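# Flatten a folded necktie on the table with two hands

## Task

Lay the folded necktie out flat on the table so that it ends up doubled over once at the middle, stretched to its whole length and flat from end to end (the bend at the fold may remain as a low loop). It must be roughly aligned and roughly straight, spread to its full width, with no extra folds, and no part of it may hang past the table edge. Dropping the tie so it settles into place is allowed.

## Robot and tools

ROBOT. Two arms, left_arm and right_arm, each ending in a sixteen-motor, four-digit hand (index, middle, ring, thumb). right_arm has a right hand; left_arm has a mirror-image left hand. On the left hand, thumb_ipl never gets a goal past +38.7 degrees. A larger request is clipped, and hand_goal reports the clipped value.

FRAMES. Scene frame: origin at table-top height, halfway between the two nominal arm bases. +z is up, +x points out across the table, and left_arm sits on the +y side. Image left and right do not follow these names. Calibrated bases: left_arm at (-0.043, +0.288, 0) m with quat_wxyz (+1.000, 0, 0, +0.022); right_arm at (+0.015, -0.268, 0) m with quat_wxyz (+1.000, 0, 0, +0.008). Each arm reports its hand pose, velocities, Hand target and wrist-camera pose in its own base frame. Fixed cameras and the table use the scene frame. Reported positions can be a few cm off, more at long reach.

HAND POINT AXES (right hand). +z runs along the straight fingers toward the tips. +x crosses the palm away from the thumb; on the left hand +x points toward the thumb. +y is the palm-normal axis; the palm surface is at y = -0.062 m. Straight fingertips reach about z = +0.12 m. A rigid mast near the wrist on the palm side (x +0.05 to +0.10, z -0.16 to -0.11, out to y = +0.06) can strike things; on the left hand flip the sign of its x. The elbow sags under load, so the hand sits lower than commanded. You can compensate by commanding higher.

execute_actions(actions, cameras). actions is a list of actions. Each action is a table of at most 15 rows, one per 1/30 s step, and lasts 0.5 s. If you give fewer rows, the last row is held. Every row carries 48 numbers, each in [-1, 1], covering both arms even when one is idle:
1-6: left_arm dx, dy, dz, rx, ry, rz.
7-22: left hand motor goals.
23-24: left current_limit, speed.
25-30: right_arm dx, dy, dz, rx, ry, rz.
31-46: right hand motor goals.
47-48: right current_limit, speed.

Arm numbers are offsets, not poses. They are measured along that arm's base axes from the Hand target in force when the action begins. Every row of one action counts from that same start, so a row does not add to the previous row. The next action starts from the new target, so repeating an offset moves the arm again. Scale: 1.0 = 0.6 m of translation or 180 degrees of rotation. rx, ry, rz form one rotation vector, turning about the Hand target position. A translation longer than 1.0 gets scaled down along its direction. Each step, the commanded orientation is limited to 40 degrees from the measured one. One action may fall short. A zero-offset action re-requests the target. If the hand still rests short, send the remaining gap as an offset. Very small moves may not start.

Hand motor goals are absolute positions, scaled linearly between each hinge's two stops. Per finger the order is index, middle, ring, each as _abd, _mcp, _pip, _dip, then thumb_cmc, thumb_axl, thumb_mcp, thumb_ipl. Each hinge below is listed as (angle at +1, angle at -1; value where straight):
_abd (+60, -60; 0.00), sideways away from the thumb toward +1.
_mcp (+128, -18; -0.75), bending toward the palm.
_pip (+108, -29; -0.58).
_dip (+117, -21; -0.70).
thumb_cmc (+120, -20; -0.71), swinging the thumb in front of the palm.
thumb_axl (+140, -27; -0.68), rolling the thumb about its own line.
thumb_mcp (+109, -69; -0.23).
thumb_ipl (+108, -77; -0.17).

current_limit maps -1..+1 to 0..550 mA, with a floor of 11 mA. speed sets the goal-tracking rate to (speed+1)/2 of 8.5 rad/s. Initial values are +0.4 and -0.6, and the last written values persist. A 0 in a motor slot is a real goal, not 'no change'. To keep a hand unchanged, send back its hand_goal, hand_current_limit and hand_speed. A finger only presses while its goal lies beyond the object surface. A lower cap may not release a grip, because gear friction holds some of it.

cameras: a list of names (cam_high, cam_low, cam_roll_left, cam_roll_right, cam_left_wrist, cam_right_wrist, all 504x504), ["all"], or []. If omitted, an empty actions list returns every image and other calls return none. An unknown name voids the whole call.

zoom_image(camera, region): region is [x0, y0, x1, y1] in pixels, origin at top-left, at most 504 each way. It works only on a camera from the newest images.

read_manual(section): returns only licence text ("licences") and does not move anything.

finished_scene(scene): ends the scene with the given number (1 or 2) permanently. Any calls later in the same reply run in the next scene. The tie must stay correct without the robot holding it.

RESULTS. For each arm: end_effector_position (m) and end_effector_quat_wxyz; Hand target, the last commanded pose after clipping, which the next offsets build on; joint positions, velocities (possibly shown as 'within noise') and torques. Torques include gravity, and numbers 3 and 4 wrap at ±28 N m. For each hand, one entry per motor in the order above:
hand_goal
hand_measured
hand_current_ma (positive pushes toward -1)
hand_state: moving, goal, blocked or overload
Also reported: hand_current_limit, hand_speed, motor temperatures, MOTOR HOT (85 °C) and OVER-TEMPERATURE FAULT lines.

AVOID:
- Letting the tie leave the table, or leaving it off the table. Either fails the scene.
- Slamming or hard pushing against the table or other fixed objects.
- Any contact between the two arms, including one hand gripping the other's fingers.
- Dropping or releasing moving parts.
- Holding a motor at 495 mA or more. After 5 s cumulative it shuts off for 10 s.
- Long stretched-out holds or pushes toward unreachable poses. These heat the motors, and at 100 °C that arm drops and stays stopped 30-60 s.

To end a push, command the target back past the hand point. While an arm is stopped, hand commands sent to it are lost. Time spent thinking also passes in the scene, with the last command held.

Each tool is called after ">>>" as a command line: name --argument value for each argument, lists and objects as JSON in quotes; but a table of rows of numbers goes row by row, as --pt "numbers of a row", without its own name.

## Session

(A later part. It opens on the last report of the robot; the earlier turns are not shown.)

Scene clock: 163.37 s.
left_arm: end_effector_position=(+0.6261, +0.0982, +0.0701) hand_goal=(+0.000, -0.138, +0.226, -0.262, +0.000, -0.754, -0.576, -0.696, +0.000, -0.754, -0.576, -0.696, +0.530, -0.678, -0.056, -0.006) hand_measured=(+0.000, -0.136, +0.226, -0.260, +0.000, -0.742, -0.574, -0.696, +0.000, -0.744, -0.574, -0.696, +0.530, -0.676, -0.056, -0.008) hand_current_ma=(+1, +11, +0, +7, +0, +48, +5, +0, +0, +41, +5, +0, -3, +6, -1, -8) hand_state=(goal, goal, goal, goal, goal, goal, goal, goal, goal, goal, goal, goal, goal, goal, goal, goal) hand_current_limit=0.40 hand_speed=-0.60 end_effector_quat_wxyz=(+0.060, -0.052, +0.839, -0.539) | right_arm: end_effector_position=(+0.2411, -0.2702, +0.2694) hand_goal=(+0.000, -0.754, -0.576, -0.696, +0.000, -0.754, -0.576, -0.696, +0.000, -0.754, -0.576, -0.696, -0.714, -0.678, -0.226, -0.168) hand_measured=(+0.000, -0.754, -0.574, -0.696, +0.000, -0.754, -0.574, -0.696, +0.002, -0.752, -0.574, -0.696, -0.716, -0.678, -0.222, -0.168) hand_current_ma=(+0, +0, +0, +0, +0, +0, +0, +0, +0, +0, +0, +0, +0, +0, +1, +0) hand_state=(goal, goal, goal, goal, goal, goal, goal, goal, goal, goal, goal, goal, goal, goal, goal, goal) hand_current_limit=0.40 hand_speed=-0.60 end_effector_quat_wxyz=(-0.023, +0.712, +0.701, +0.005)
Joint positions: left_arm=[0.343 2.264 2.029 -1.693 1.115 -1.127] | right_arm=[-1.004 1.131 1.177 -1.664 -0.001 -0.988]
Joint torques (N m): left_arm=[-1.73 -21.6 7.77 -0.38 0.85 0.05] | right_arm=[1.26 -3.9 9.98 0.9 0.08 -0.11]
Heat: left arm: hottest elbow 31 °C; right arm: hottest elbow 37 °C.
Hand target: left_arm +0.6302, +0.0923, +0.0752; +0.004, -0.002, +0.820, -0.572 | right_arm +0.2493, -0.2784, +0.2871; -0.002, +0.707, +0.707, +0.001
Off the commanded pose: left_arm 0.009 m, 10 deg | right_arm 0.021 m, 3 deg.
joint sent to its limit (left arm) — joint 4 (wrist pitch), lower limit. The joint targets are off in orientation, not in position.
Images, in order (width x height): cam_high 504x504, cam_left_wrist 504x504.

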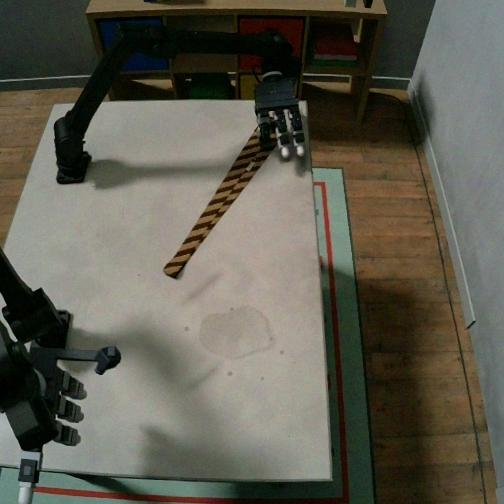

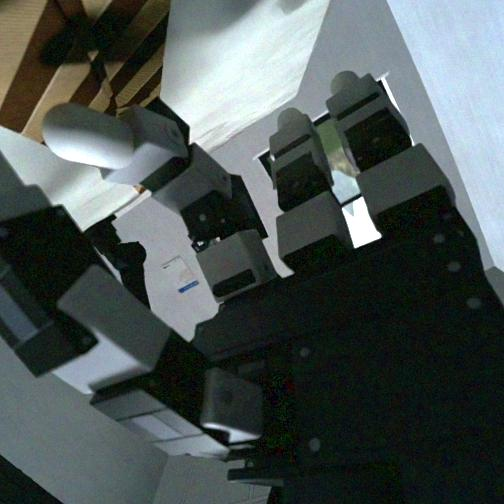

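>>> execute_actions --actions '[[[0.012,0.055,-0.01,0,0,0,0,-0.137,0.226,-0.261,0,-0.754,-0.576,-0.696,0,-0.754,-0.576,-0.696,0.53,-0.678,-0.056,-0.005,0.4,-0.6,0,0,0,0,0,0,0,-0.754,-0.576,-0.696,0,-0.754,-0.576,-0.696,0,-0.754,-0.576,-0.696,-0.714,-0.678,-0.226,-0.168,0.4,-0.6]]]' --cameras '["cam_left_wrist","cam_high"]'

>>> zoom_image --camera "cam_high" --region '[230, 90, 310, 170]'

>>> zoom_image --camera "cam_left_wrist" --region '[0, 0, 160, 160]'

Scene clock: 164.50 s.
left_arm: end_effector_position=(+0.6227, +0.1136, +0.0543) hand_goal=(+0.000, -0.138, +0.226, -0.262, +0.000, -0.754, -0.576, -0.696, +0.000, -0.754, -0.576, -0.696, +0.530, -0.678, -0.056, -0.006) hand_measured=(+0.000, -0.136, +0.226, -0.260, +0.000, -0.742, -0.574, -0.696, +0.000, -0.744, -0.574, -0.696, +0.530, -0.676, -0.056, -0.008) hand_current_ma=(+1, +10, +0, +7, +0, +48, +5, +0, +0, +41, +5, +0, -3, +6, -1, -8) hand_state=(goal, goal, goal, goal, goal, goal, goal, goal, goal, goal, goal, goal, goal, goal, goal, goal) hand_current_limit=0.40 hand_speed=-0.60 end_effector_quat_wxyz=(+0.056, -0.061, +0.842, -0.533) | right_arm: end_effector_position=(+0.2411, -0.2702, +0.2694) hand_goal=(+0.000, -0.754, -0.576, -0.696, +0.000, -0.754, -0.576, -0.696, +0.000, -0.754, -0.576, -0.696, -0.714, -0.678, -0.226, -0.168) hand_measured=(+0.000, -0.754, -0.574, -0.696, +0.000, -0.754, -0.574, -0.696, +0.002, -0.752, -0.574, -0.696, -0.716, -0.678, -0.222, -0.168) hand_current_ma=(+0, +0, +0, +0, +0, +0, +0, +0, +0, +0, +0, +0, +0, +0, +1, +0) hand_state=(goal, goal, goal, goal, goal, goal, goal, goal, goal, goal, goal, goal, goal, goal, goal, goal) hand_current_limit=0.40 hand_speed=-0.60 end_effector_quat_wxyz=(-0.023, +0.712, +0.701, +0.005)
Joint positions: left_arm=[0.364 2.289 2.034 -1.693 1.097 -1.12] | right_arm=[-1.004 1.131 1.177 -1.664 -0.001 -0.988]
Joint torques (N m): left_arm=[-0.56 -21.36 10.95 -0.43 0.84 0.06] | right_arm=[1.67 -3.78 10.06 0.81 0.1 -0.18]
Heat: left arm: hottest elbow 31 °C; right arm: hottest elbow 37 °C.
Hand target: left_arm +0.6373, +0.1254, +0.0692; +0.004, -0.002, +0.820, -0.572 | right_arm +0.2493, -0.2784, +0.2871; -0.002, +0.707, +0.707, +0.001
Off the commanded pose: left_arm 0.024 m, 10 deg | right_arm 0.021 m, 3 deg.
joint sent to its limit (left arm) — joint 4 (wrist pitch), lower limit. The joint targets are off in orientation, not in position.
Images, in order (width x height): cam_high 504x504, cam_left_wrist 504x504.

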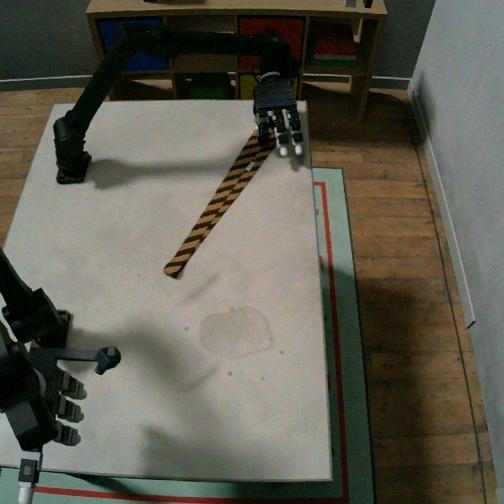

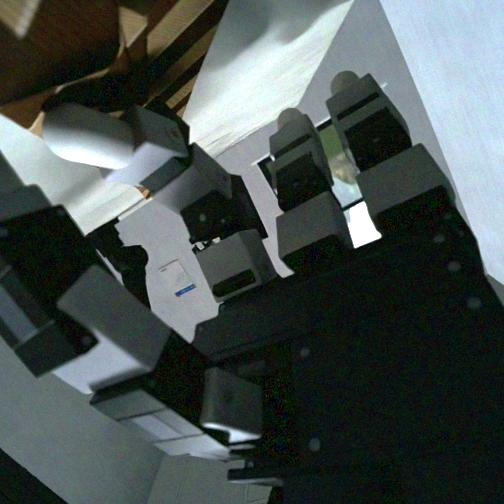

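Scaled by 6.300 from the camera's 504x504 image, which has a finer 720x720 frame.

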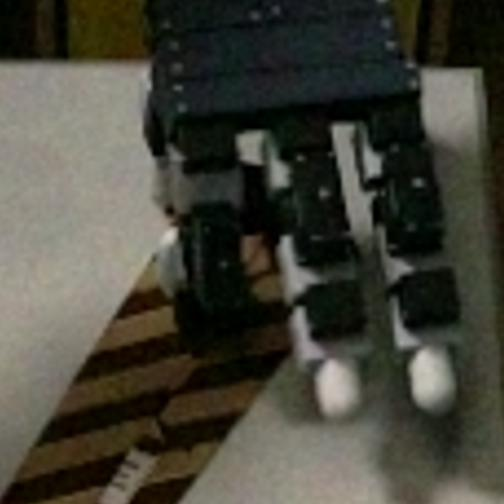

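Scaled by 3.150 from the camera's 504x504 image, which has a finer 720x720 frame.

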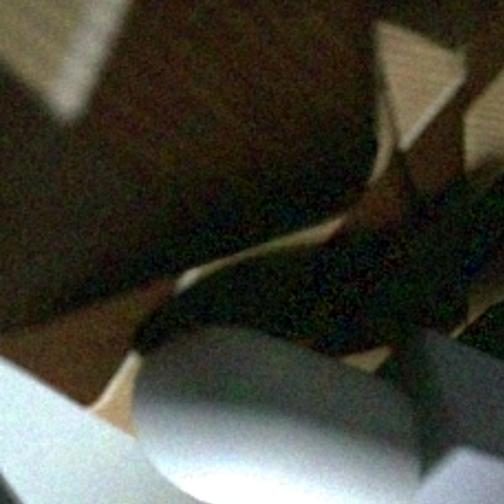

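>>> execute_actions --actions '[[[0.022,0.035,0.003,0,0,0,0,-0.137,0.226,-0.261,0,-0.754,-0.576,-0.696,0,-0.754,-0.576,-0.696,0.53,-0.678,-0.056,-0.005,0.4,-0.6,0,0,0,0,0,0,0,-0.754,-0.576,-0.696,0,-0.754,-0.576,-0.696,0,-0.754,-0.576,-0.696,-0.714,-0.678,-0.226,-0.168,0.4,-0.6]]]' --cameras '["cam_left_wrist","cam_high"]'

>>> zoom_image --camera "cam_high" --region '[230, 90, 310, 170]'

>>> zoom_image --camera "cam_left_wrist" --region '[0, 0, 160, 160]'

Scene clock: 165.53 s.
left_arm: end_effector_position=(+0.6381, +0.1343, +0.0588) hand_goal=(+0.000, -0.138, +0.226, -0.262, +0.000, -0.754, -0.576, -0.696, +0.000, -0.754, -0.576, -0.696, +0.530, -0.678, -0.056, -0.006) hand_measured=(+0.000, -0.136, +0.226, -0.260, +0.000, -0.742, -0.574, -0.696, +0.000, -0.744, -0.574, -0.696, +0.530, -0.676, -0.056, -0.008) hand_current_ma=(+1, +10, +0, +7, +0, +48, +5, +0, +0, +42, +5, +0, -3, +6, -1, -8) hand_state=(goal, goal, goal, goal, goal, goal, goal, goal, goal, goal, goal, goal, goal, goal, goal, goal) hand_current_limit=0.40 hand_speed=-0.60 end_effector_quat_wxyz=(+0.077, -0.058, +0.846, -0.525) | right_arm: end_effector_position=(+0.2411, -0.2702, +0.2694) hand_goal=(+0.000, -0.754, -0.576, -0.696, +0.000, -0.754, -0.576, -0.696, +0.000, -0.754, -0.576, -0.696, -0.714, -0.678, -0.226, -0.168) hand_measured=(+0.000, -0.754, -0.574, -0.696, +0.000, -0.754, -0.574, -0.696, +0.002, -0.752, -0.574, -0.696, -0.716, -0.678, -0.222, -0.168) hand_current_ma=(+0, +0, +0, +0, +0, +0, +0, +0, +0, +0, +0, +0, +0, +0, +1, +0) hand_state=(goal, goal, goal, goal, goal, goal, goal, goal, goal, goal, goal, goal, goal, goal, goal, goal) hand_current_limit=0.40 hand_speed=-0.60 end_effector_quat_wxyz=(-0.023, +0.712, +0.701, +0.005)
Joint positions: left_arm=[0.384 2.317 2.106 -1.694 1.089 -1.12] | right_arm=[-1.004 1.131 1.177 -1.664 -0.001 -0.988]
Joint torques (N m): left_arm=[-0.73 -21.25 11.26 -0.32 0.94 -0.1] | right_arm=[1.96 -4.01 10.13 0.94 0.05 -0.16]
Heat: left arm: hottest elbow 31 °C; right arm: hottest elbow 37 °C.
Hand target: left_arm +0.6505, +0.1462, +0.0711; +0.004, -0.002, +0.820, -0.572 | right_arm +0.2493, -0.2784, +0.2871; -0.002, +0.707, +0.707, +0.001
Off the commanded pose: left_arm 0.021 m, 12 deg | right_arm 0.021 m, 3 deg.
joint sent to its limit (left arm) — joint 4 (wrist pitch), lower limit. The joint targets are off in orientation, not in position.
Images, in order (width x height): cam_high 504x504, cam_left_wrist 504x504.

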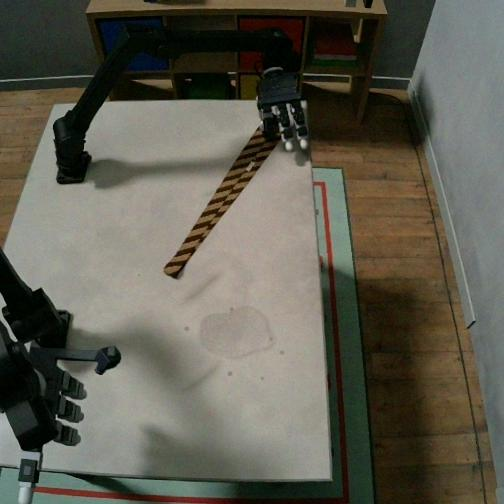

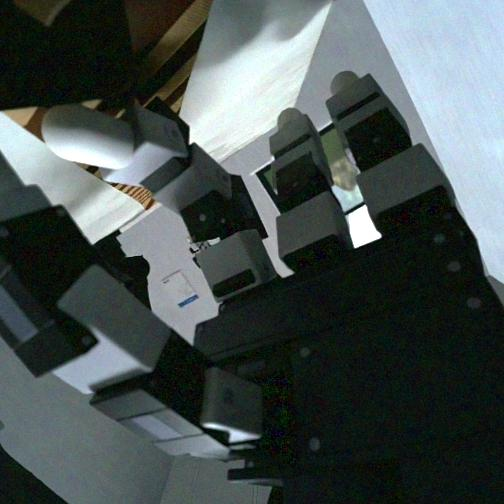

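Scaled by 6.300 from the camera's 504x504 image, which has a finer 720x720 frame.

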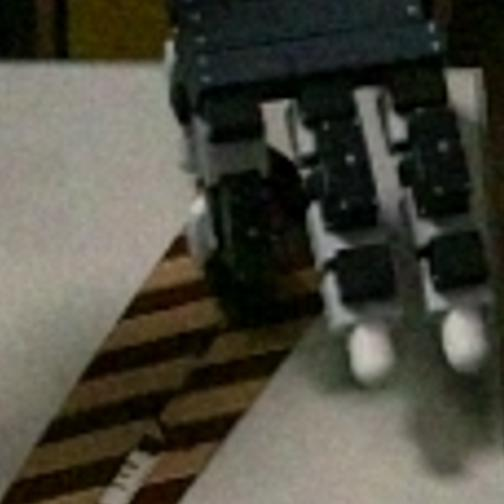

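Scaled by 3.150 from the camera's 504x504 image, which has a finer 720x720 frame.

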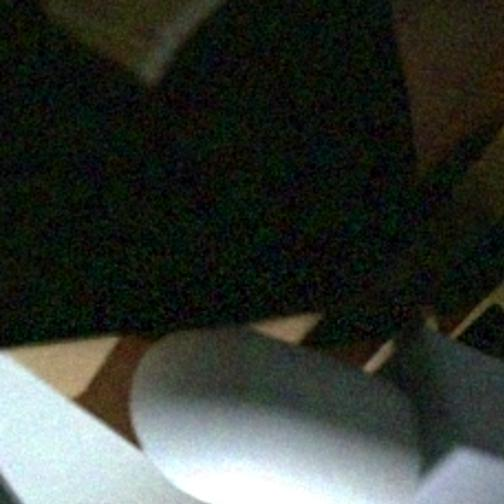

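>>> execute_actions --actions '[[[0.005,0.01,-0.01,0,0,0,0,0.0,0.1,-0.3,0,-0.754,-0.576,-0.696,0,-0.754,-0.576,-0.696,0.53,-0.678,0.1,0.1,0.5,-0.6,0,0,0,0,0,0,0,-0.754,-0.576,-0.696,0,-0.754,-0.576,-0.696,0,-0.754,-0.576,-0.696,-0.714,-0.678,-0.226,-0.168,0.4,-0.6]],[[0.0,0.0,0.0,0,0,0,0,0.25,-0.06,-0.38,0,-0.754,-0.576,-0.696,0,-0.754,-0.576,-0.696,0.53,-0.678,0.1,0.1,0.5,-0.6,0,0,0,0,0,0,0,-0.754,-0.576,-0.696,0,-0.754,-0.576,-0.696,0,-0.754,-0.576,-0.696,-0.714,-0.678,-0.226,-0.168,0.4,-0.6]],[[0.0,0.0,0.0,0,0,0,0,0.45,-0.05,-0.35,0,-0.754,-0.576,-0.696,0,-0.754,-0.576,-0.696,0.53,-0.678,0.1,0.1,0.5,-0.6,0,0,0,0,0,0,0,-0.754,-0.576,-0.696,0,-0.754,-0.576,-0.696,0,-0.754,-0.576,-0.696,-0.714,-0.678,-0.226,-0.168,0.4,-0.6]]]' --cameras '["cam_left_wrist","cam_high"]'

>>> zoom_image --camera "cam_left_wrist" --region '[0, 0, 160, 160]'

Scene clock: 167.93 s.
left_arm: end_effector_position=(+0.6458, +0.1379, +0.0631) hand_goal=(+0.000, +0.450, -0.050, -0.350, +0.000, -0.754, -0.576, -0.696, +0.000, -0.754, -0.576, -0.696, +0.530, -0.678, +0.100, +0.100) hand_measured=(-0.014, +0.094, -0.058, -0.346, +0.000, -0.742, -0.574, -0.696, +0.000, -0.744, -0.574, -0.696, +0.538, -0.678, +0.038, +0.072) hand_current_ma=(-49, -413, -29, +13, +0, +48, +5, +0, +0, +42, +5, +0, +31, +4, -373, -159) hand_state=(goal, blocked, goal, goal, goal, goal, goal, goal, goal, goal, goal, goal, goal, goal, blocked, blocked) hand_current_limit=0.50 hand_speed=-0.60 end_effector_quat_wxyz=(+0.083, -0.061, +0.845, -0.525) | right_arm: end_effector_position=(+0.2411, -0.2702, +0.2694) hand_goal=(+0.000, -0.754, -0.576, -0.696, +0.000, -0.754, -0.576, -0.696, +0.000, -0.754, -0.576, -0.696, -0.714, -0.678, -0.226, -0.168) hand_measured=(+0.000, -0.754, -0.574, -0.696, +0.000, -0.754, -0.574, -0.696, +0.002, -0.752, -0.574, -0.696, -0.716, -0.678, -0.222, -0.168) hand_current_ma=(+0, +0, +0, +0, +0, +0, +0, +0, +0, +0, +0, +0, +0, +0, +1, +0) hand_state=(goal, goal, goal, goal, goal, goal, goal, goal, goal, goal, goal, goal, goal, goal, goal, goal) hand_current_limit=0.40 hand_speed=-0.60 end_effector_quat_wxyz=(-0.023, +0.712, +0.701, +0.005)
Joint positions: left_arm=[0.386 2.329 2.14 -1.694 1.097 -1.138] | right_arm=[-1.004 1.131 1.177 -1.664 -0.001 -0.988]
Joint torques (N m): left_arm=[0.03 -20.78 10.25 -0.29 0.71 0.07] | right_arm=[2.37 -3.96 10.17 0.9 0.02 -0.16]
Heat: left arm: hottest elbow 32 °C; right arm: hottest elbow 37 °C.
Hand target: left_arm +0.6535, +0.1523, +0.0651; +0.004, -0.002, +0.820, -0.572 | right_arm +0.2493, -0.2784, +0.2871; -0.002, +0.707, +0.707, +0.001
Off the commanded pose: left_arm 0.016 m, 13 deg | right_arm 0.021 m, 3 deg.
joint sent to its limit (left arm) — joint 4 (wrist pitch), lower limit. The joint targets are off in orientation, not in position.
Images, in order (width x height): cam_high 504x504, cam_left_wrist 504x504.

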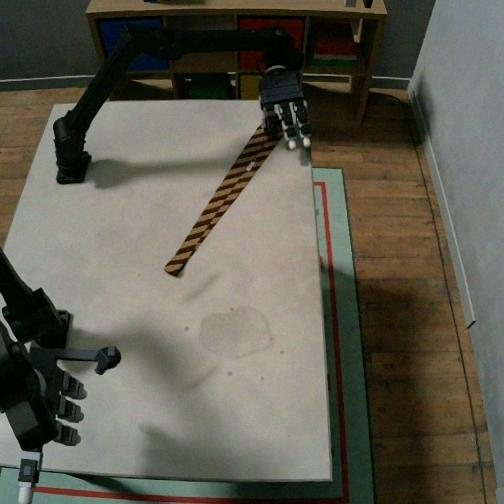

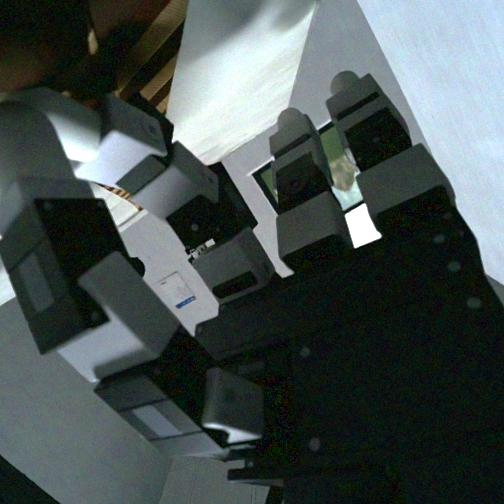

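Scaled by 3.150 from the camera's 504x504 image, which has a finer 720x720 frame.

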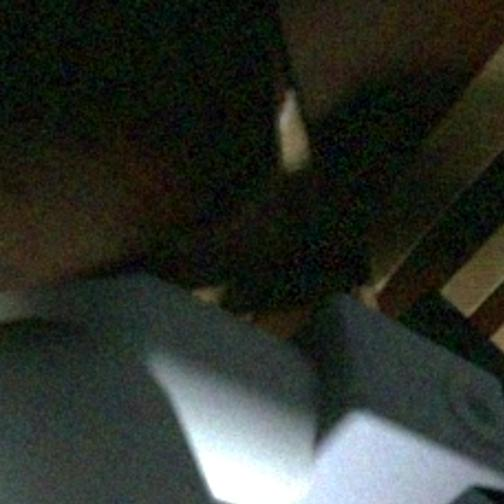

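>>> execute_actions --actions '[[[0.0,0.0,0.08,0,0,0,0,0.45,-0.05,-0.35,0,-0.754,-0.576,-0.696,0,-0.754,-0.576,-0.696,0.53,-0.678,0.1,0.1,0.5,-0.6,0,0,0,0,0,0,0,-0.754,-0.576,-0.696,0,-0.754,-0.576,-0.696,0,-0.754,-0.576,-0.696,-0.714,-0.678,-0.226,-0.168,0.4,-0.6]]]' --cameras '["cam_left_wrist","cam_high","cam_low"]'

>>> zoom_image --camera "cam_high" --region '[230, 80, 320, 170]'

>>> zoom_image --camera "cam_low" --region '[260, 190, 340, 270]'

>>> zoom_image --camera "cam_left_wrist" --region '[0, 0, 160, 160]'

Scene clock: 169.00 s.
left_arm: end_effector_position=(+0.6446, +0.1382, +0.0892) hand_goal=(+0.000, +0.450, -0.050, -0.350, +0.000, -0.754, -0.576, -0.696, +0.000, -0.754, -0.576, -0.696, +0.530, -0.678, +0.100, +0.100) hand_measured=(-0.010, +0.096, -0.070, -0.354, +0.000, -0.742, -0.574, -0.696, +0.000, -0.744, -0.574, -0.696, +0.540, -0.676, +0.044, +0.072) hand_current_ma=(-38, -413, -85, -18, +0, +48, +5, +0, +0, +42, +5, +0, +37, +7, -327, -159) hand_state=(goal, blocked, blocked, goal, goal, goal, goal, goal, goal, goal, goal, goal, goal, goal, blocked, blocked) hand_current_limit=0.50 hand_speed=-0.60 end_effector_quat_wxyz=(+0.090, -0.067, +0.846, -0.522) | right_arm: end_effector_position=(+0.2411, -0.2702, +0.2694) hand_goal=(+0.000, -0.754, -0.576, -0.696, +0.000, -0.754, -0.576, -0.696, +0.000, -0.754, -0.576, -0.696, -0.714, -0.678, -0.226, -0.168) hand_measured=(+0.000, -0.754, -0.574, -0.696, +0.000, -0.754, -0.574, -0.696, +0.002, -0.752, -0.574, -0.696, -0.716, -0.678, -0.222, -0.168) hand_current_ma=(+0, +0, +0, +0, +0, +0, +0, +0, +0, +0, +0, +0, +0, +0, +1, +0) hand_state=(goal, goal, goal, goal, goal, goal, goal, goal, goal, goal, goal, goal, goal, goal, goal, goal) hand_current_limit=0.40 hand_speed=-0.60 end_effector_quat_wxyz=(-0.023, +0.712, +0.701, +0.005)
Joint positions: left_arm=[0.387 2.288 2.14 -1.694 1.097 -1.176] | right_arm=[-1.004 1.131 1.177 -1.664 -0.001 -0.988]
Joint torques (N m): left_arm=[-0.09 -23.24 10.93 -0.24 0.95 -0.17] | right_arm=[1.73 -3.72 10.18 0.81 0.07 -0.16]
Heat: left arm: hottest elbow 32 °C; right arm: hottest elbow 37 °C.
Hand target: left_arm +0.6536, +0.1523, +0.1131; +0.004, -0.002, +0.820, -0.572 | right_arm +0.2493, -0.2784, +0.2871; -0.002, +0.707, +0.707, +0.001
Off the commanded pose: left_arm 0.029 m, 14 deg | right_arm 0.021 m, 3 deg.
joint sent to its limit (left arm) — joint 4 (wrist pitch), lower limit. The joint targets are off in orientation, not in position.
Images, in order (width x height): cam_high 504x504, cam_low 504x504, cam_left_wrist 504x504.

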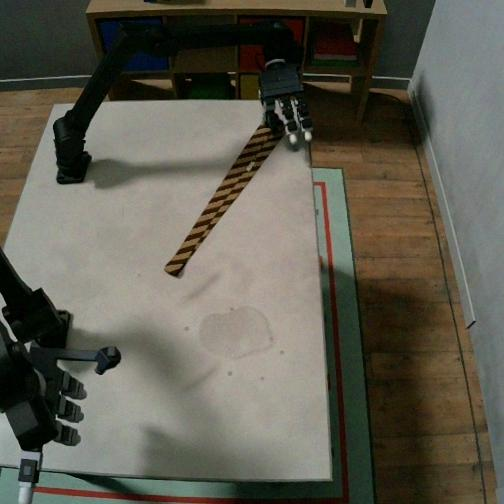

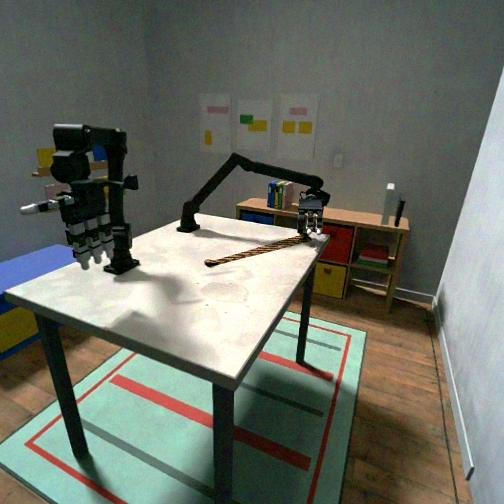

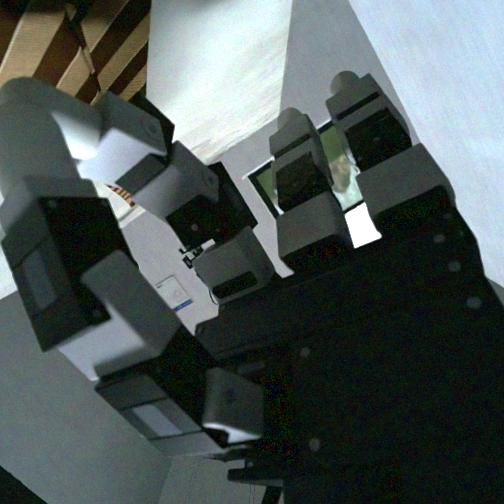

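Scaled by 5.600 from the camera's 504x504 image, which has a finer 720x720 frame.

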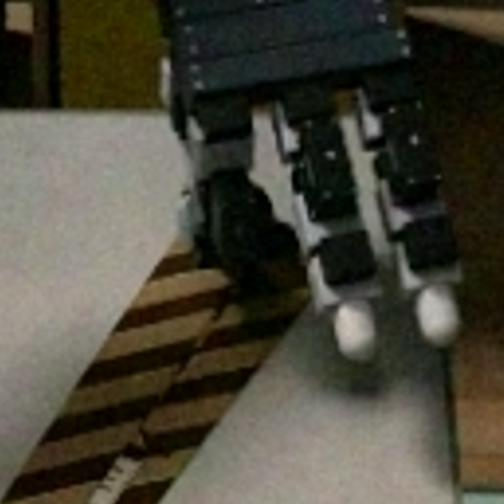

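Scaled by 6.300 from the camera's 504x504 image, which has a finer 720x720 frame.

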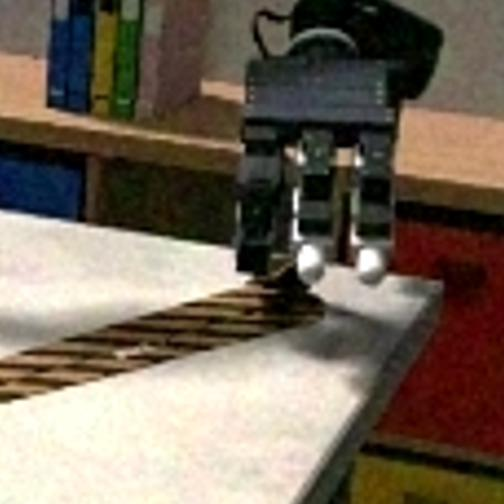

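Scaled by 3.150 from the camera's 504x504 image, which has a finer 720x720 frame.

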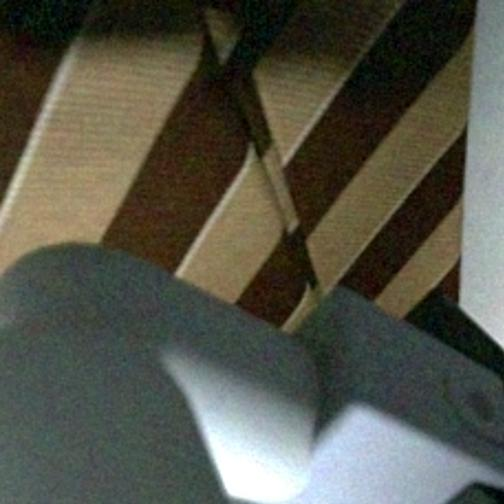

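>>> execute_actions --actions '[[[0.01,0.01,0.08,0,0,0,0,0.45,-0.05,-0.35,0,-0.754,-0.576,-0.696,0,-0.754,-0.576,-0.696,0.53,-0.678,0.1,0.1,0.5,-0.6,0,0,0,0,0,0,0,-0.754,-0.576,-0.696,0,-0.754,-0.576,-0.696,0,-0.754,-0.576,-0.696,-0.714,-0.678,-0.226,-0.168,0.4,-0.6]]]' --cameras '["cam_left_wrist","cam_high","cam_low"]'

>>> zoom_image --camera "cam_high" --region '[230, 80, 320, 170]'

>>> zoom_image --camera "cam_low" --region '[260, 190, 340, 270]'

Scene clock: 171.27 s.
left_arm: end_effector_position=(+0.6521, +0.1453, +0.1405) hand_goal=(+0.000, +0.450, -0.050, -0.350, +0.000, -0.754, -0.576, -0.696, +0.000, -0.754, -0.576, -0.696, +0.530, -0.678, +0.100, +0.100) hand_measured=(-0.010, +0.096, -0.070, -0.354, +0.000, -0.742, -0.574, -0.696, +0.000, -0.744, -0.574, -0.696, +0.540, -0.676, +0.044, +0.072) hand_current_ma=(-38, -413, -86, -19, +0, +48, +5, +0, +0, +42, +5, +0, +38, +7, -327, -159) hand_state=(goal, blocked, blocked, goal, goal, goal, goal, goal, goal, goal, goal, goal, goal, goal, blocked, blocked) hand_current_limit=0.50 hand_speed=-0.60 end_effector_quat_wxyz=(+0.116, -0.080, +0.843, -0.519) | right_arm: end_effector_position=(+0.2411, -0.2702, +0.2694) hand_goal=(+0.000, -0.754, -0.576, -0.696, +0.000, -0.754, -0.576, -0.696, +0.000, -0.754, -0.576, -0.696, -0.714, -0.678, -0.226, -0.168) hand_measured=(+0.000, -0.754, -0.574, -0.696, +0.000, -0.754, -0.574, -0.696, +0.002, -0.752, -0.574, -0.696, -0.716, -0.678, -0.222, -0.168) hand_current_ma=(+0, +0, +0, +0, +0, +0, +0, +0, +0, +0, +0, +0, +0, +0, +1, +0) hand_state=(goal, goal, goal, goal, goal, goal, goal, goal, goal, goal, goal, goal, goal, goal, goal, goal) hand_current_limit=0.40 hand_speed=-0.60 end_effector_quat_wxyz=(-0.023, +0.712, +0.701, +0.005)
Joint positions: left_arm=[0.396 2.241 2.195 -1.694 1.115 -1.257] | right_arm=[-1.004 1.131 1.177 -1.664 -0.001 -0.988]
Joint torques (N m): left_arm=[-0.15 -22.18 11.32 -0.09 0.96 -0.14] | right_arm=[1.44 -4.13 10.09 0.73 0.1 -0.11]
Heat: left arm: hottest elbow 32 °C; right arm: hottest elbow 37 °C.
Hand target: left_arm +0.6596, +0.1584, +0.1611; +0.004, -0.002, +0.820, -0.572 | right_arm +0.2493, -0.2784, +0.2871; -0.002, +0.707, +0.707, +0.001
Off the commanded pose: left_arm 0.025 m, 17 deg | right_arm 0.021 m, 3 deg.
joint sent to its limit (left arm) — joint 4 (wrist pitch), lower limit. The joint targets are off in orientation, not in position.
Images, in order (width x height): cam_high 504x504, cam_low 504x504, cam_left_wrist 504x504.

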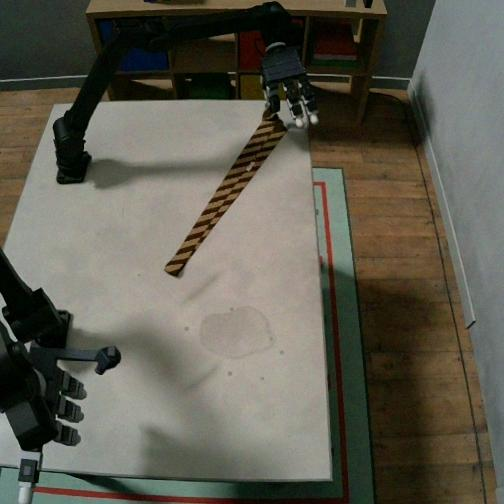

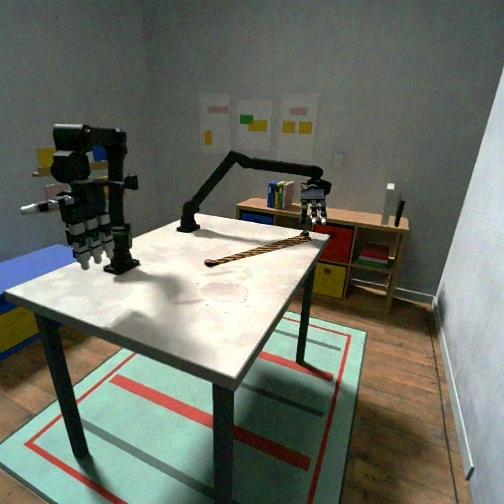

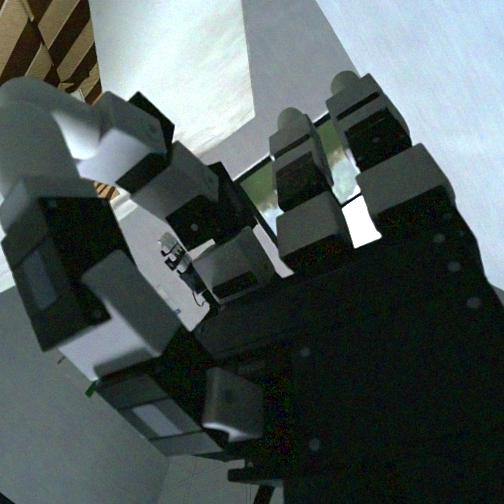

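Scaled by 5.600 from the camera's 504x504 image, which has a finer 720x720 frame.

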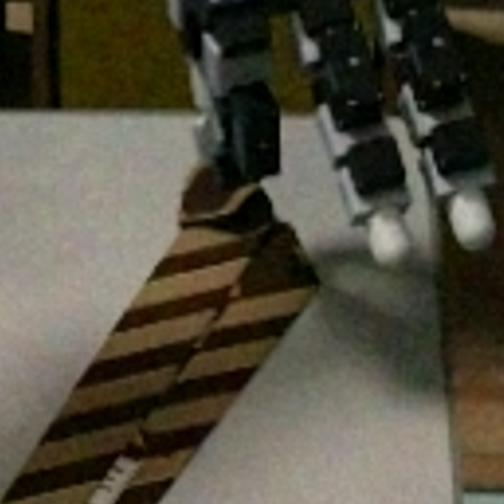

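Scaled by 6.300 from the camera's 504x504 image, which has a finer 720x720 frame.

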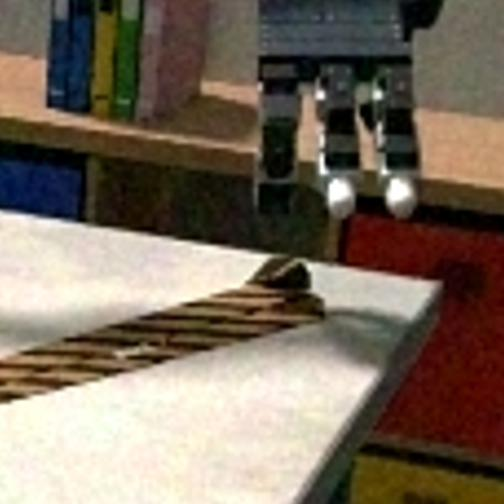

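>>> execute_actions --actions '[[[-0.05,-0.09,0.0,0,0,0,0,-0.137,0.226,-0.261,0,-0.754,-0.576,-0.696,0,-0.754,-0.576,-0.696,0.53,-0.678,-0.056,-0.005,0.4,-0.6,0,0,0,0,0,0,0,-0.754,-0.576,-0.696,0,-0.754,-0.576,-0.696,0,-0.754,-0.576,-0.696,-0.714,-0.678,-0.226,-0.168,0.4,-0.6]],[[0,0,-0.1,0,0,0,0,-0.137,0.226,-0.261,0,-0.754,-0.576,-0.696,0,-0.754,-0.576,-0.696,0.53,-0.678,-0.056,-0.005,0.4,-0.6,0,0,0,0,0,0,0,-0.754,-0.576,-0.696,0,-0.754,-0.576,-0.696,0,-0.754,-0.576,-0.696,-0.714,-0.678,-0.226,-0.168,0.4,-0.6]],[[0,0.0,-0.052,0,0,0,0,-0.137,0.226,-0.261,0,-0.754,-0.576,-0.696,0,-0.754,-0.576,-0.696,0.53,-0.678,-0.056,-0.005,0.4,-0.6,0,0,0,0,0,0,0,-0.754,-0.576,-0.696,0,-0.754,-0.576,-0.696,0,-0.754,-0.576,-0.696,-0.714,-0.678,-0.226,-0.168,0.4,-0.6]]]' --cameras '["cam_left_wrist","cam_high"]'

>>> zoom_image --camera "cam_high" --region '[230, 80, 320, 170]'

>>> zoom_image --camera "cam_left_wrist" --region '[0, 0, 160, 160]'

Scene clock: 173.93 s.
left_arm: end_effector_position=(+0.6263, +0.1063, +0.0657) hand_goal=(+0.000, -0.138, +0.226, -0.262, +0.000, -0.754, -0.576, -0.696, +0.000, -0.754, -0.576, -0.696, +0.530, -0.678, -0.056, -0.006) hand_measured=(-0.002, -0.132, +0.220, -0.266, +0.000, -0.742, -0.574, -0.696, +0.000, -0.744, -0.574, -0.696, +0.532, -0.676, -0.054, -0.004) hand_current_ma=(-9, +23, -21, -11, +1, +48, +5, +0, +1, +42, +5, +0, +7, +7, +12, +8) hand_state=(goal, goal, goal, goal, goal, goal, goal, goal, goal, goal, goal, goal, goal, goal, goal, goal) hand_current_limit=0.40 hand_speed=-0.60 end_effector_quat_wxyz=(+0.064, -0.051, +0.841, -0.535) | right_arm: end_effector_position=(+0.2411, -0.2702, +0.2694) hand_goal=(+0.000, -0.754, -0.576, -0.696, +0.000, -0.754, -0.576, -0.696, +0.000, -0.754, -0.576, -0.696, -0.714, -0.678, -0.226, -0.168) hand_measured=(+0.000, -0.754, -0.574, -0.696, +0.000, -0.754, -0.574, -0.696, +0.002, -0.752, -0.574, -0.696, -0.716, -0.678, -0.222, -0.168) hand_current_ma=(+0, +0, +0, +0, +0, +0, +0, +0, +0, +0, +0, +0, +0, +0, +1, +0) hand_state=(goal, goal, goal, goal, goal, goal, goal, goal, goal, goal, goal, goal, goal, goal, goal, goal) hand_current_limit=0.40 hand_speed=-0.60 end_effector_quat_wxyz=(-0.023, +0.712, +0.701, +0.005)
Joint positions: left_arm=[0.354 2.272 2.033 -1.692 1.107 -1.114] | right_arm=[-1.004 1.131 1.177 -1.664 -0.001 -0.988]
Joint torques (N m): left_arm=[-1.38 -21.48 7.83 -0.44 0.86 0.05] | right_arm=[1.38 -4.42 10.28 0.84 -0.03 -0.11]
Heat: left arm: hottest elbow 32 °C; right arm: hottest elbow 37 °C.
Hand target: left_arm +0.6295, +0.1044, +0.0698; +0.004, -0.002, +0.820, -0.572 | right_arm +0.2493, -0.2784, +0.2871; -0.002, +0.707, +0.707, +0.001
Off the commanded pose: left_arm 0.006 m, 10 deg | right_arm 0.021 m, 3 deg.
joint sent to its limit (left arm) — joint 4 (wrist pitch), lower limit. The joint targets are off in orientation, not in position.
Images, in order (width x height): cam_high 504x504, cam_left_wrist 504x504.

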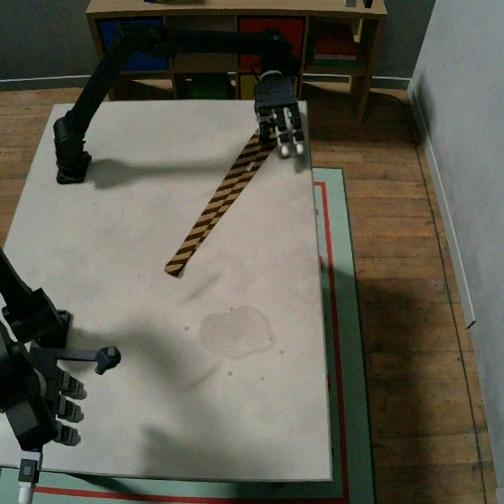

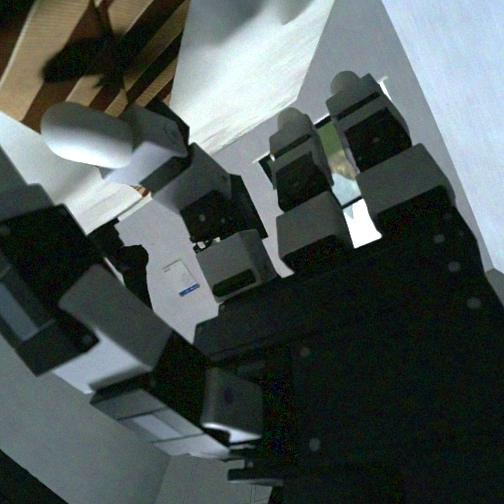

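Scaled by 5.600 from the camera's 504x504 image, which has a finer 720x720 frame.

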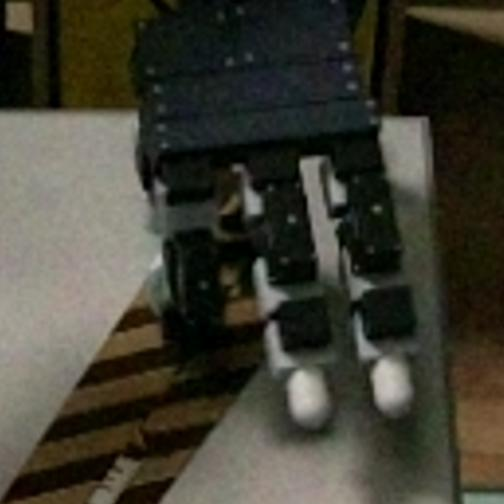

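Scaled by 3.150 from the camera's 504x504 image, which has a finer 720x720 frame.

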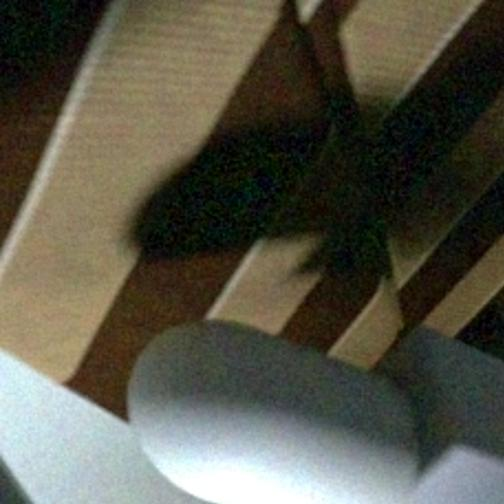

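>>> execute_actions --actions '[[[0.012,0.035,-0.002,0,0,0,0,-0.137,0.226,-0.261,0,-0.754,-0.576,-0.696,0,-0.754,-0.576,-0.696,0.53,-0.678,-0.056,-0.005,0.4,-0.6,0,0,0,0,0,0,0,-0.754,-0.576,-0.696,0,-0.754,-0.576,-0.696,0,-0.754,-0.576,-0.696,-0.714,-0.678,-0.226,-0.168,0.4,-0.6]],[[0.018,0.025,-0.005,0,0,0,0,0.0,0.12,-0.3,0,-0.754,-0.576,-0.696,0,-0.754,-0.576,-0.696,0.53,-0.678,-0.056,-0.005,0.4,-0.6,0,0,0,0,0,0,0,-0.754,-0.576,-0.696,0,-0.754,-0.576,-0.696,0,-0.754,-0.576,-0.696,-0.714,-0.678,-0.226,-0.168,0.4,-0.6]]]' --cameras '["cam_left_wrist","cam_high"]'

>>> zoom_image --camera "cam_left_wrist" --region '[0, 0, 160, 160]'

Scene clock: 175.47 s.
left_arm: end_effector_position=(+0.6351, +0.1277, +0.0550) hand_goal=(+0.000, +0.000, +0.120, -0.300, +0.000, -0.754, -0.576, -0.696, +0.000, -0.754, -0.576, -0.696, +0.530, -0.678, -0.056, -0.006) hand_measured=(-0.002, +0.002, +0.122, -0.298, +0.000, -0.742, -0.574, -0.696, +0.000, -0.744, -0.574, -0.696, +0.532, -0.676, -0.054, -0.004) hand_current_ma=(-8, +9, +11, +10, +1, +48, +5, +0, +1, +42, +5, +0, +4, +7, +11, +8) hand_state=(goal, goal, goal, goal, goal, goal, goal, goal, goal, goal, goal, goal, goal, goal, goal, goal) hand_current_limit=0.40 hand_speed=-0.60 end_effector_quat_wxyz=(+0.071, -0.057, +0.844, -0.528) | right_arm: end_effector_position=(+0.2411, -0.2702, +0.2694) hand_goal=(+0.000, -0.754, -0.576, -0.696, +0.000, -0.754, -0.576, -0.696, +0.000, -0.754, -0.576, -0.696, -0.714, -0.678, -0.226, -0.168) hand_measured=(+0.000, -0.754, -0.574, -0.696, +0.000, -0.754, -0.574, -0.696, +0.002, -0.752, -0.574, -0.696, -0.716, -0.678, -0.222, -0.168) hand_current_ma=(+0, +0, +0, +0, +0, +0, +0, +0, +0, +0, +0, +0, +0, +0, +1, +0) hand_state=(goal, goal, goal, goal, goal, goal, goal, goal, goal, goal, goal, goal, goal, goal, goal, goal) hand_current_limit=0.40 hand_speed=-0.60 end_effector_quat_wxyz=(-0.023, +0.712, +0.701, +0.005)
Joint positions: left_arm=[0.377 2.315 2.088 -1.694 1.093 -1.114] | right_arm=[-1.004 1.131 1.177 -1.664 -0.001 -0.988]
Joint torques (N m): left_arm=[-0.5 -20.95 11.12 -0.34 0.83 -0.07] | right_arm=[1.2 -3.43 10.28 0.92 0.06 -0.11]
Heat: left arm: hottest elbow 32 °C; right arm: hottest elbow 37 °C.
Hand target: left_arm +0.6476, +0.1403, +0.0657; +0.004, -0.002, +0.820, -0.572 | right_arm +0.2493, -0.2784, +0.2871; -0.002, +0.707, +0.707, +0.001
Off the commanded pose: left_arm 0.021 m, 11 deg | right_arm 0.021 m, 3 deg.
joint sent to its limit (left arm) — joint 4 (wrist pitch), lower limit. The joint targets are off in orientation, not in position.
Images, in order (width x height): cam_high 504x504, cam_left_wrist 504x504.

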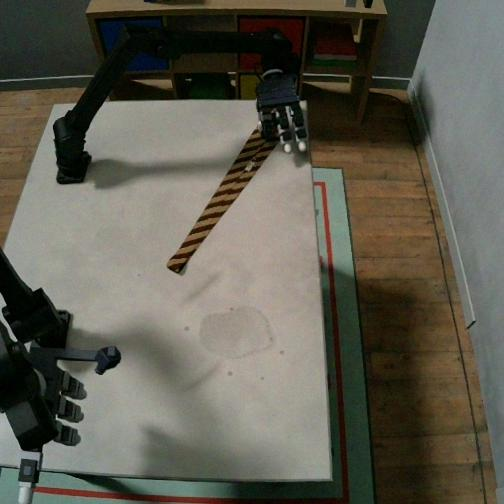

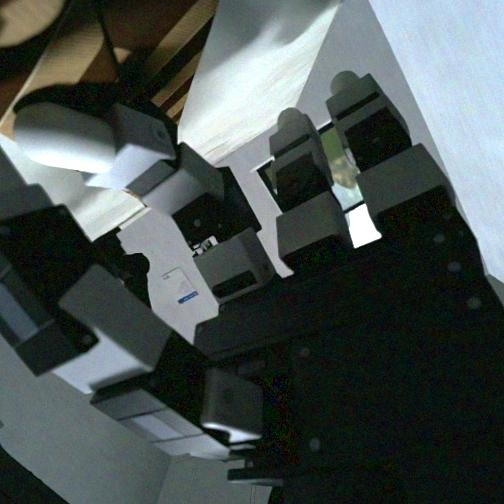

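Scaled by 3.150 from the camera's 504x504 image, which has a finer 720x720 frame.

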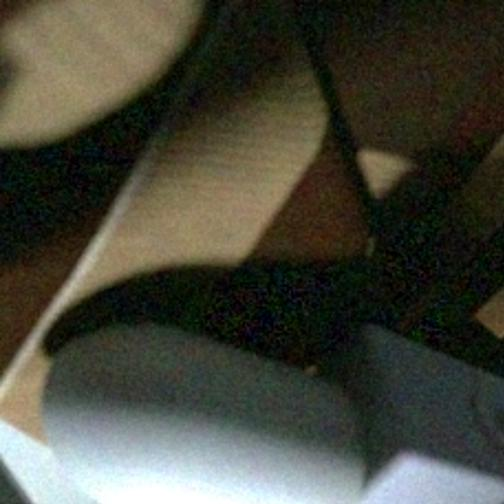

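>>> zoom_image --camera "cam_high" --region '[150, 90, 310, 290]'

Scaled by 2.520 from the camera's 504x504 image, which has a finer 720x720 frame.

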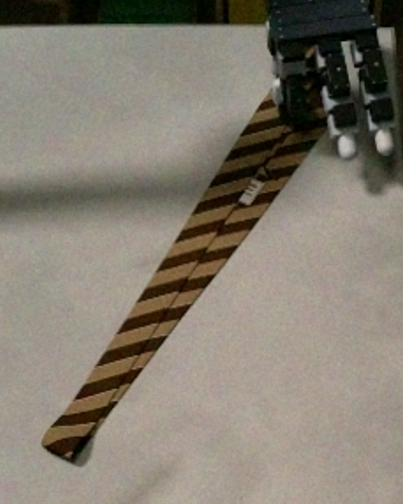

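>>> execute_actions --actions '[[[-0.01,-0.02,0.12,0,0,0,0,-0.137,0.226,-0.261,0,-0.754,-0.576,-0.696,0,-0.754,-0.576,-0.696,-0.7,-0.678,-0.226,-0.168,0.4,-0.6,0,0,0,0,0,0,0,-0.754,-0.576,-0.696,0,-0.754,-0.576,-0.696,0,-0.754,-0.576,-0.696,-0.714,-0.678,-0.226,-0.168,0.4,-0.6]],[[-0.12,0.16,0.1,0,0,0,0,-0.137,0.226,-0.261,0,-0.754,-0.576,-0.696,0,-0.754,-0.576,-0.696,-0.7,-0.678,-0.226,-0.168,0.4,-0.6,0,0,0,0,0,0,0,-0.754,-0.576,-0.696,0,-0.754,-0.576,-0.696,0,-0.754,-0.576,-0.696,-0.714,-0.678,-0.226,-0.168,0.4,-0.6]],[[-0.12,0.16,0.1,0,0,0,0,-0.137,0.226,-0.261,0,-0.754,-0.576,-0.696,0,-0.754,-0.576,-0.696,-0.7,-0.678,-0.226,-0.168,0.4,-0.6,0,0,0,0,0,0,0,-0.754,-0.576,-0.696,0,-0.754,-0.576,-0.696,0,-0.754,-0.576,-0.696,-0.714,-0.678,-0.226,-0.168,0.4,-0.6]],[[-0.05,0.16,0.08,0,0,0,0,-0.137,0.226,-0.261,0,-0.754,-0.576,-0.696,0,-0.754,-0.576,-0.696,-0.7,-0.678,-0.226,-0.168,0.4,-0.6,0,0,0,0,0,0,0,-0.754,-0.576,-0.696,0,-0.754,-0.576,-0.696,0,-0.754,-0.576,-0.696,-0.714,-0.678,-0.226,-0.168,0.4,-0.6]]]' --cameras '["cam_left_wrist","cam_high","cam_low"]'

>>> zoom_image --camera "cam_high" --region '[240, 90, 310, 160]'

>>> zoom_image --camera "cam_left_wrist" --region '[100, 0, 200, 100]'

>>> zoom_image --camera "cam_low" --region '[270, 215, 340, 265]'

Scene clock: 180.87 s.
left_arm: end_effector_position=(+0.4572, +0.4145, +0.2877) hand_goal=(+0.000, -0.138, +0.226, -0.262, +0.000, -0.754, -0.576, -0.696, +0.000, -0.754, -0.576, -0.696, -0.700, -0.678, -0.226, -0.168) hand_measured=(-0.002, -0.138, +0.222, -0.266, +0.000, -0.744, -0.574, -0.696, +0.000, -0.746, -0.574, -0.696, -0.686, -0.676, -0.222, -0.166) hand_current_ma=(-3, -1, -17, -11, +1, +42, +5, +0, +1, +38, +5, +0, +62, +7, +18, +11) hand_state=(goal, goal, goal, goal, goal, goal, goal, goal, goal, goal, goal, goal, goal, goal, goal, goal) hand_current_limit=0.40 hand_speed=-0.60 end_effector_quat_wxyz=(+0.301, -0.200, +0.859, -0.362) | right_arm: end_effector_position=(+0.2411, -0.2702, +0.2694) hand_goal=(+0.000, -0.754, -0.576, -0.696, +0.000, -0.754, -0.576, -0.696, +0.000, -0.754, -0.576, -0.696, -0.714, -0.678, -0.226, -0.168) hand_measured=(+0.000, -0.754, -0.574, -0.696, +0.000, -0.754, -0.574, -0.696, +0.002, -0.752, -0.574, -0.696, -0.716, -0.678, -0.222, -0.168) hand_current_ma=(+0, +0, +0, +0, +0, +0, +0, +0, +0, +0, +0, +0, +0, +0, +1, +0) hand_state=(goal, goal, goal, goal, goal, goal, goal, goal, goal, goal, goal, goal, goal, goal, goal, goal) hand_current_limit=0.40 hand_speed=-0.60 end_effector_quat_wxyz=(-0.023, +0.712, +0.701, +0.005)
Joint positions: left_arm=[0.893 1.902 2.068 -1.693 0.98 -1.159] | right_arm=[-1.004 1.131 1.177 -1.664 -0.001 -0.988]
Joint torques (N m): left_arm=[-1.79 -17.49 11.78 0.18 0.95 -0.05] | right_arm=[1.08 -3.08 10.33 1.03 0.06 -0.19]
Heat: left arm: hottest elbow 32 °C; right arm: hottest elbow 37 °C.
Hand target: left_arm +0.4675, +0.4164, +0.3056; +0.061, -0.040, +0.839, -0.540 | right_arm +0.2493, -0.2784, +0.2871; -0.002, +0.707, +0.707, +0.001
Off the commanded pose: left_arm 0.021 m, 48 deg; orientation clipped | right_arm 0.021 m, 3 deg.
joint sent to its limit (left arm) — joint 4 (wrist pitch), lower limit. The joint targets are off in orientation, not in position.
Images, in order (width x height): cam_high 504x504, cam_low 504x504, cam_left_wrist 504x504.

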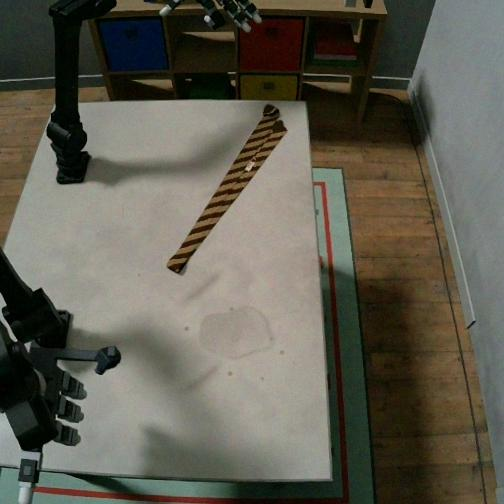

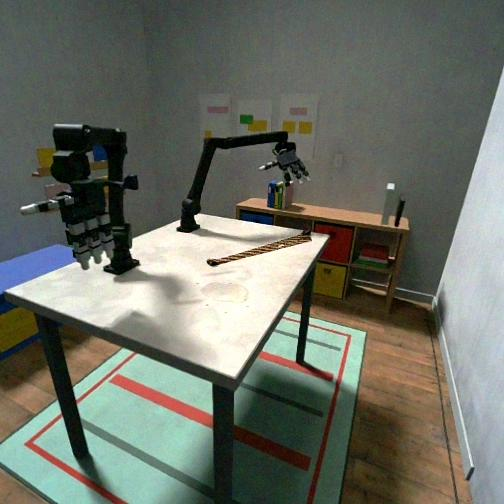

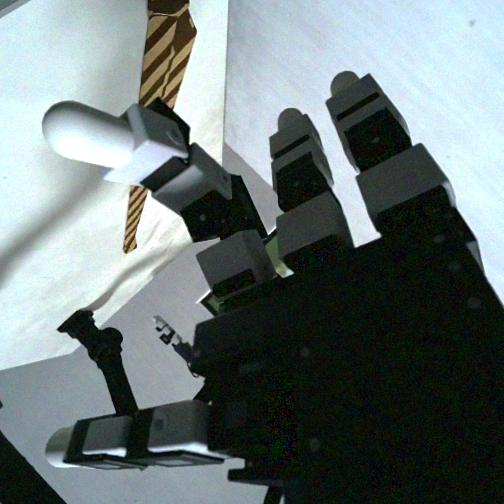

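Scaled by 7.200 from the camera's 504x504 image, which has a finer 720x720 frame.

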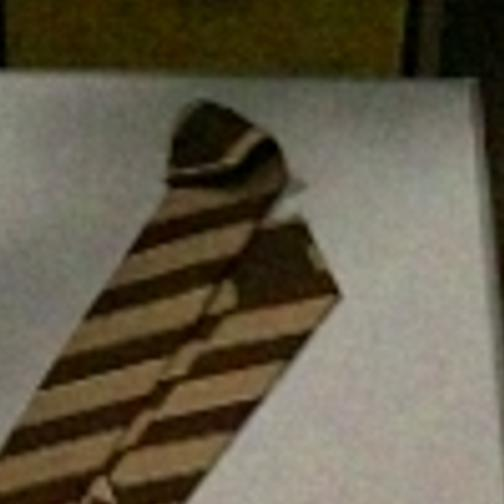

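Scaled by 5.040 from the camera's 504x504 image, which has a finer 720x720 frame.

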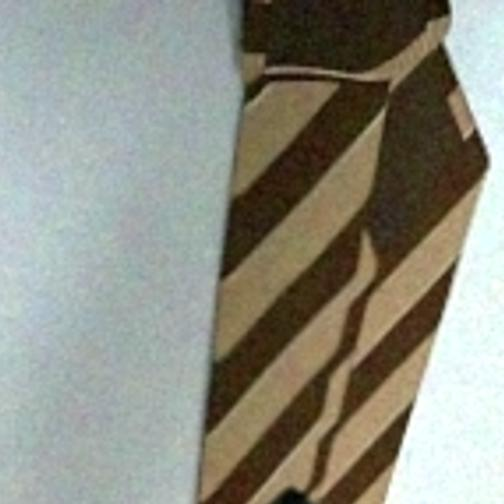

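Scaled by 7.200 from the camera's 504x504 image, which has a finer 720x720 frame.

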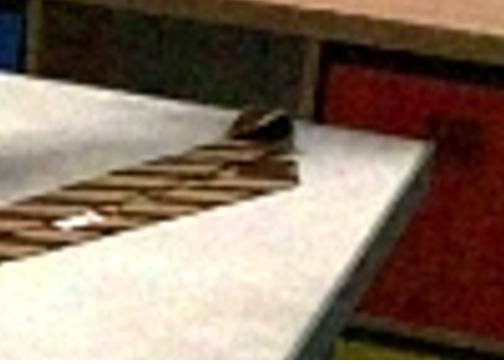

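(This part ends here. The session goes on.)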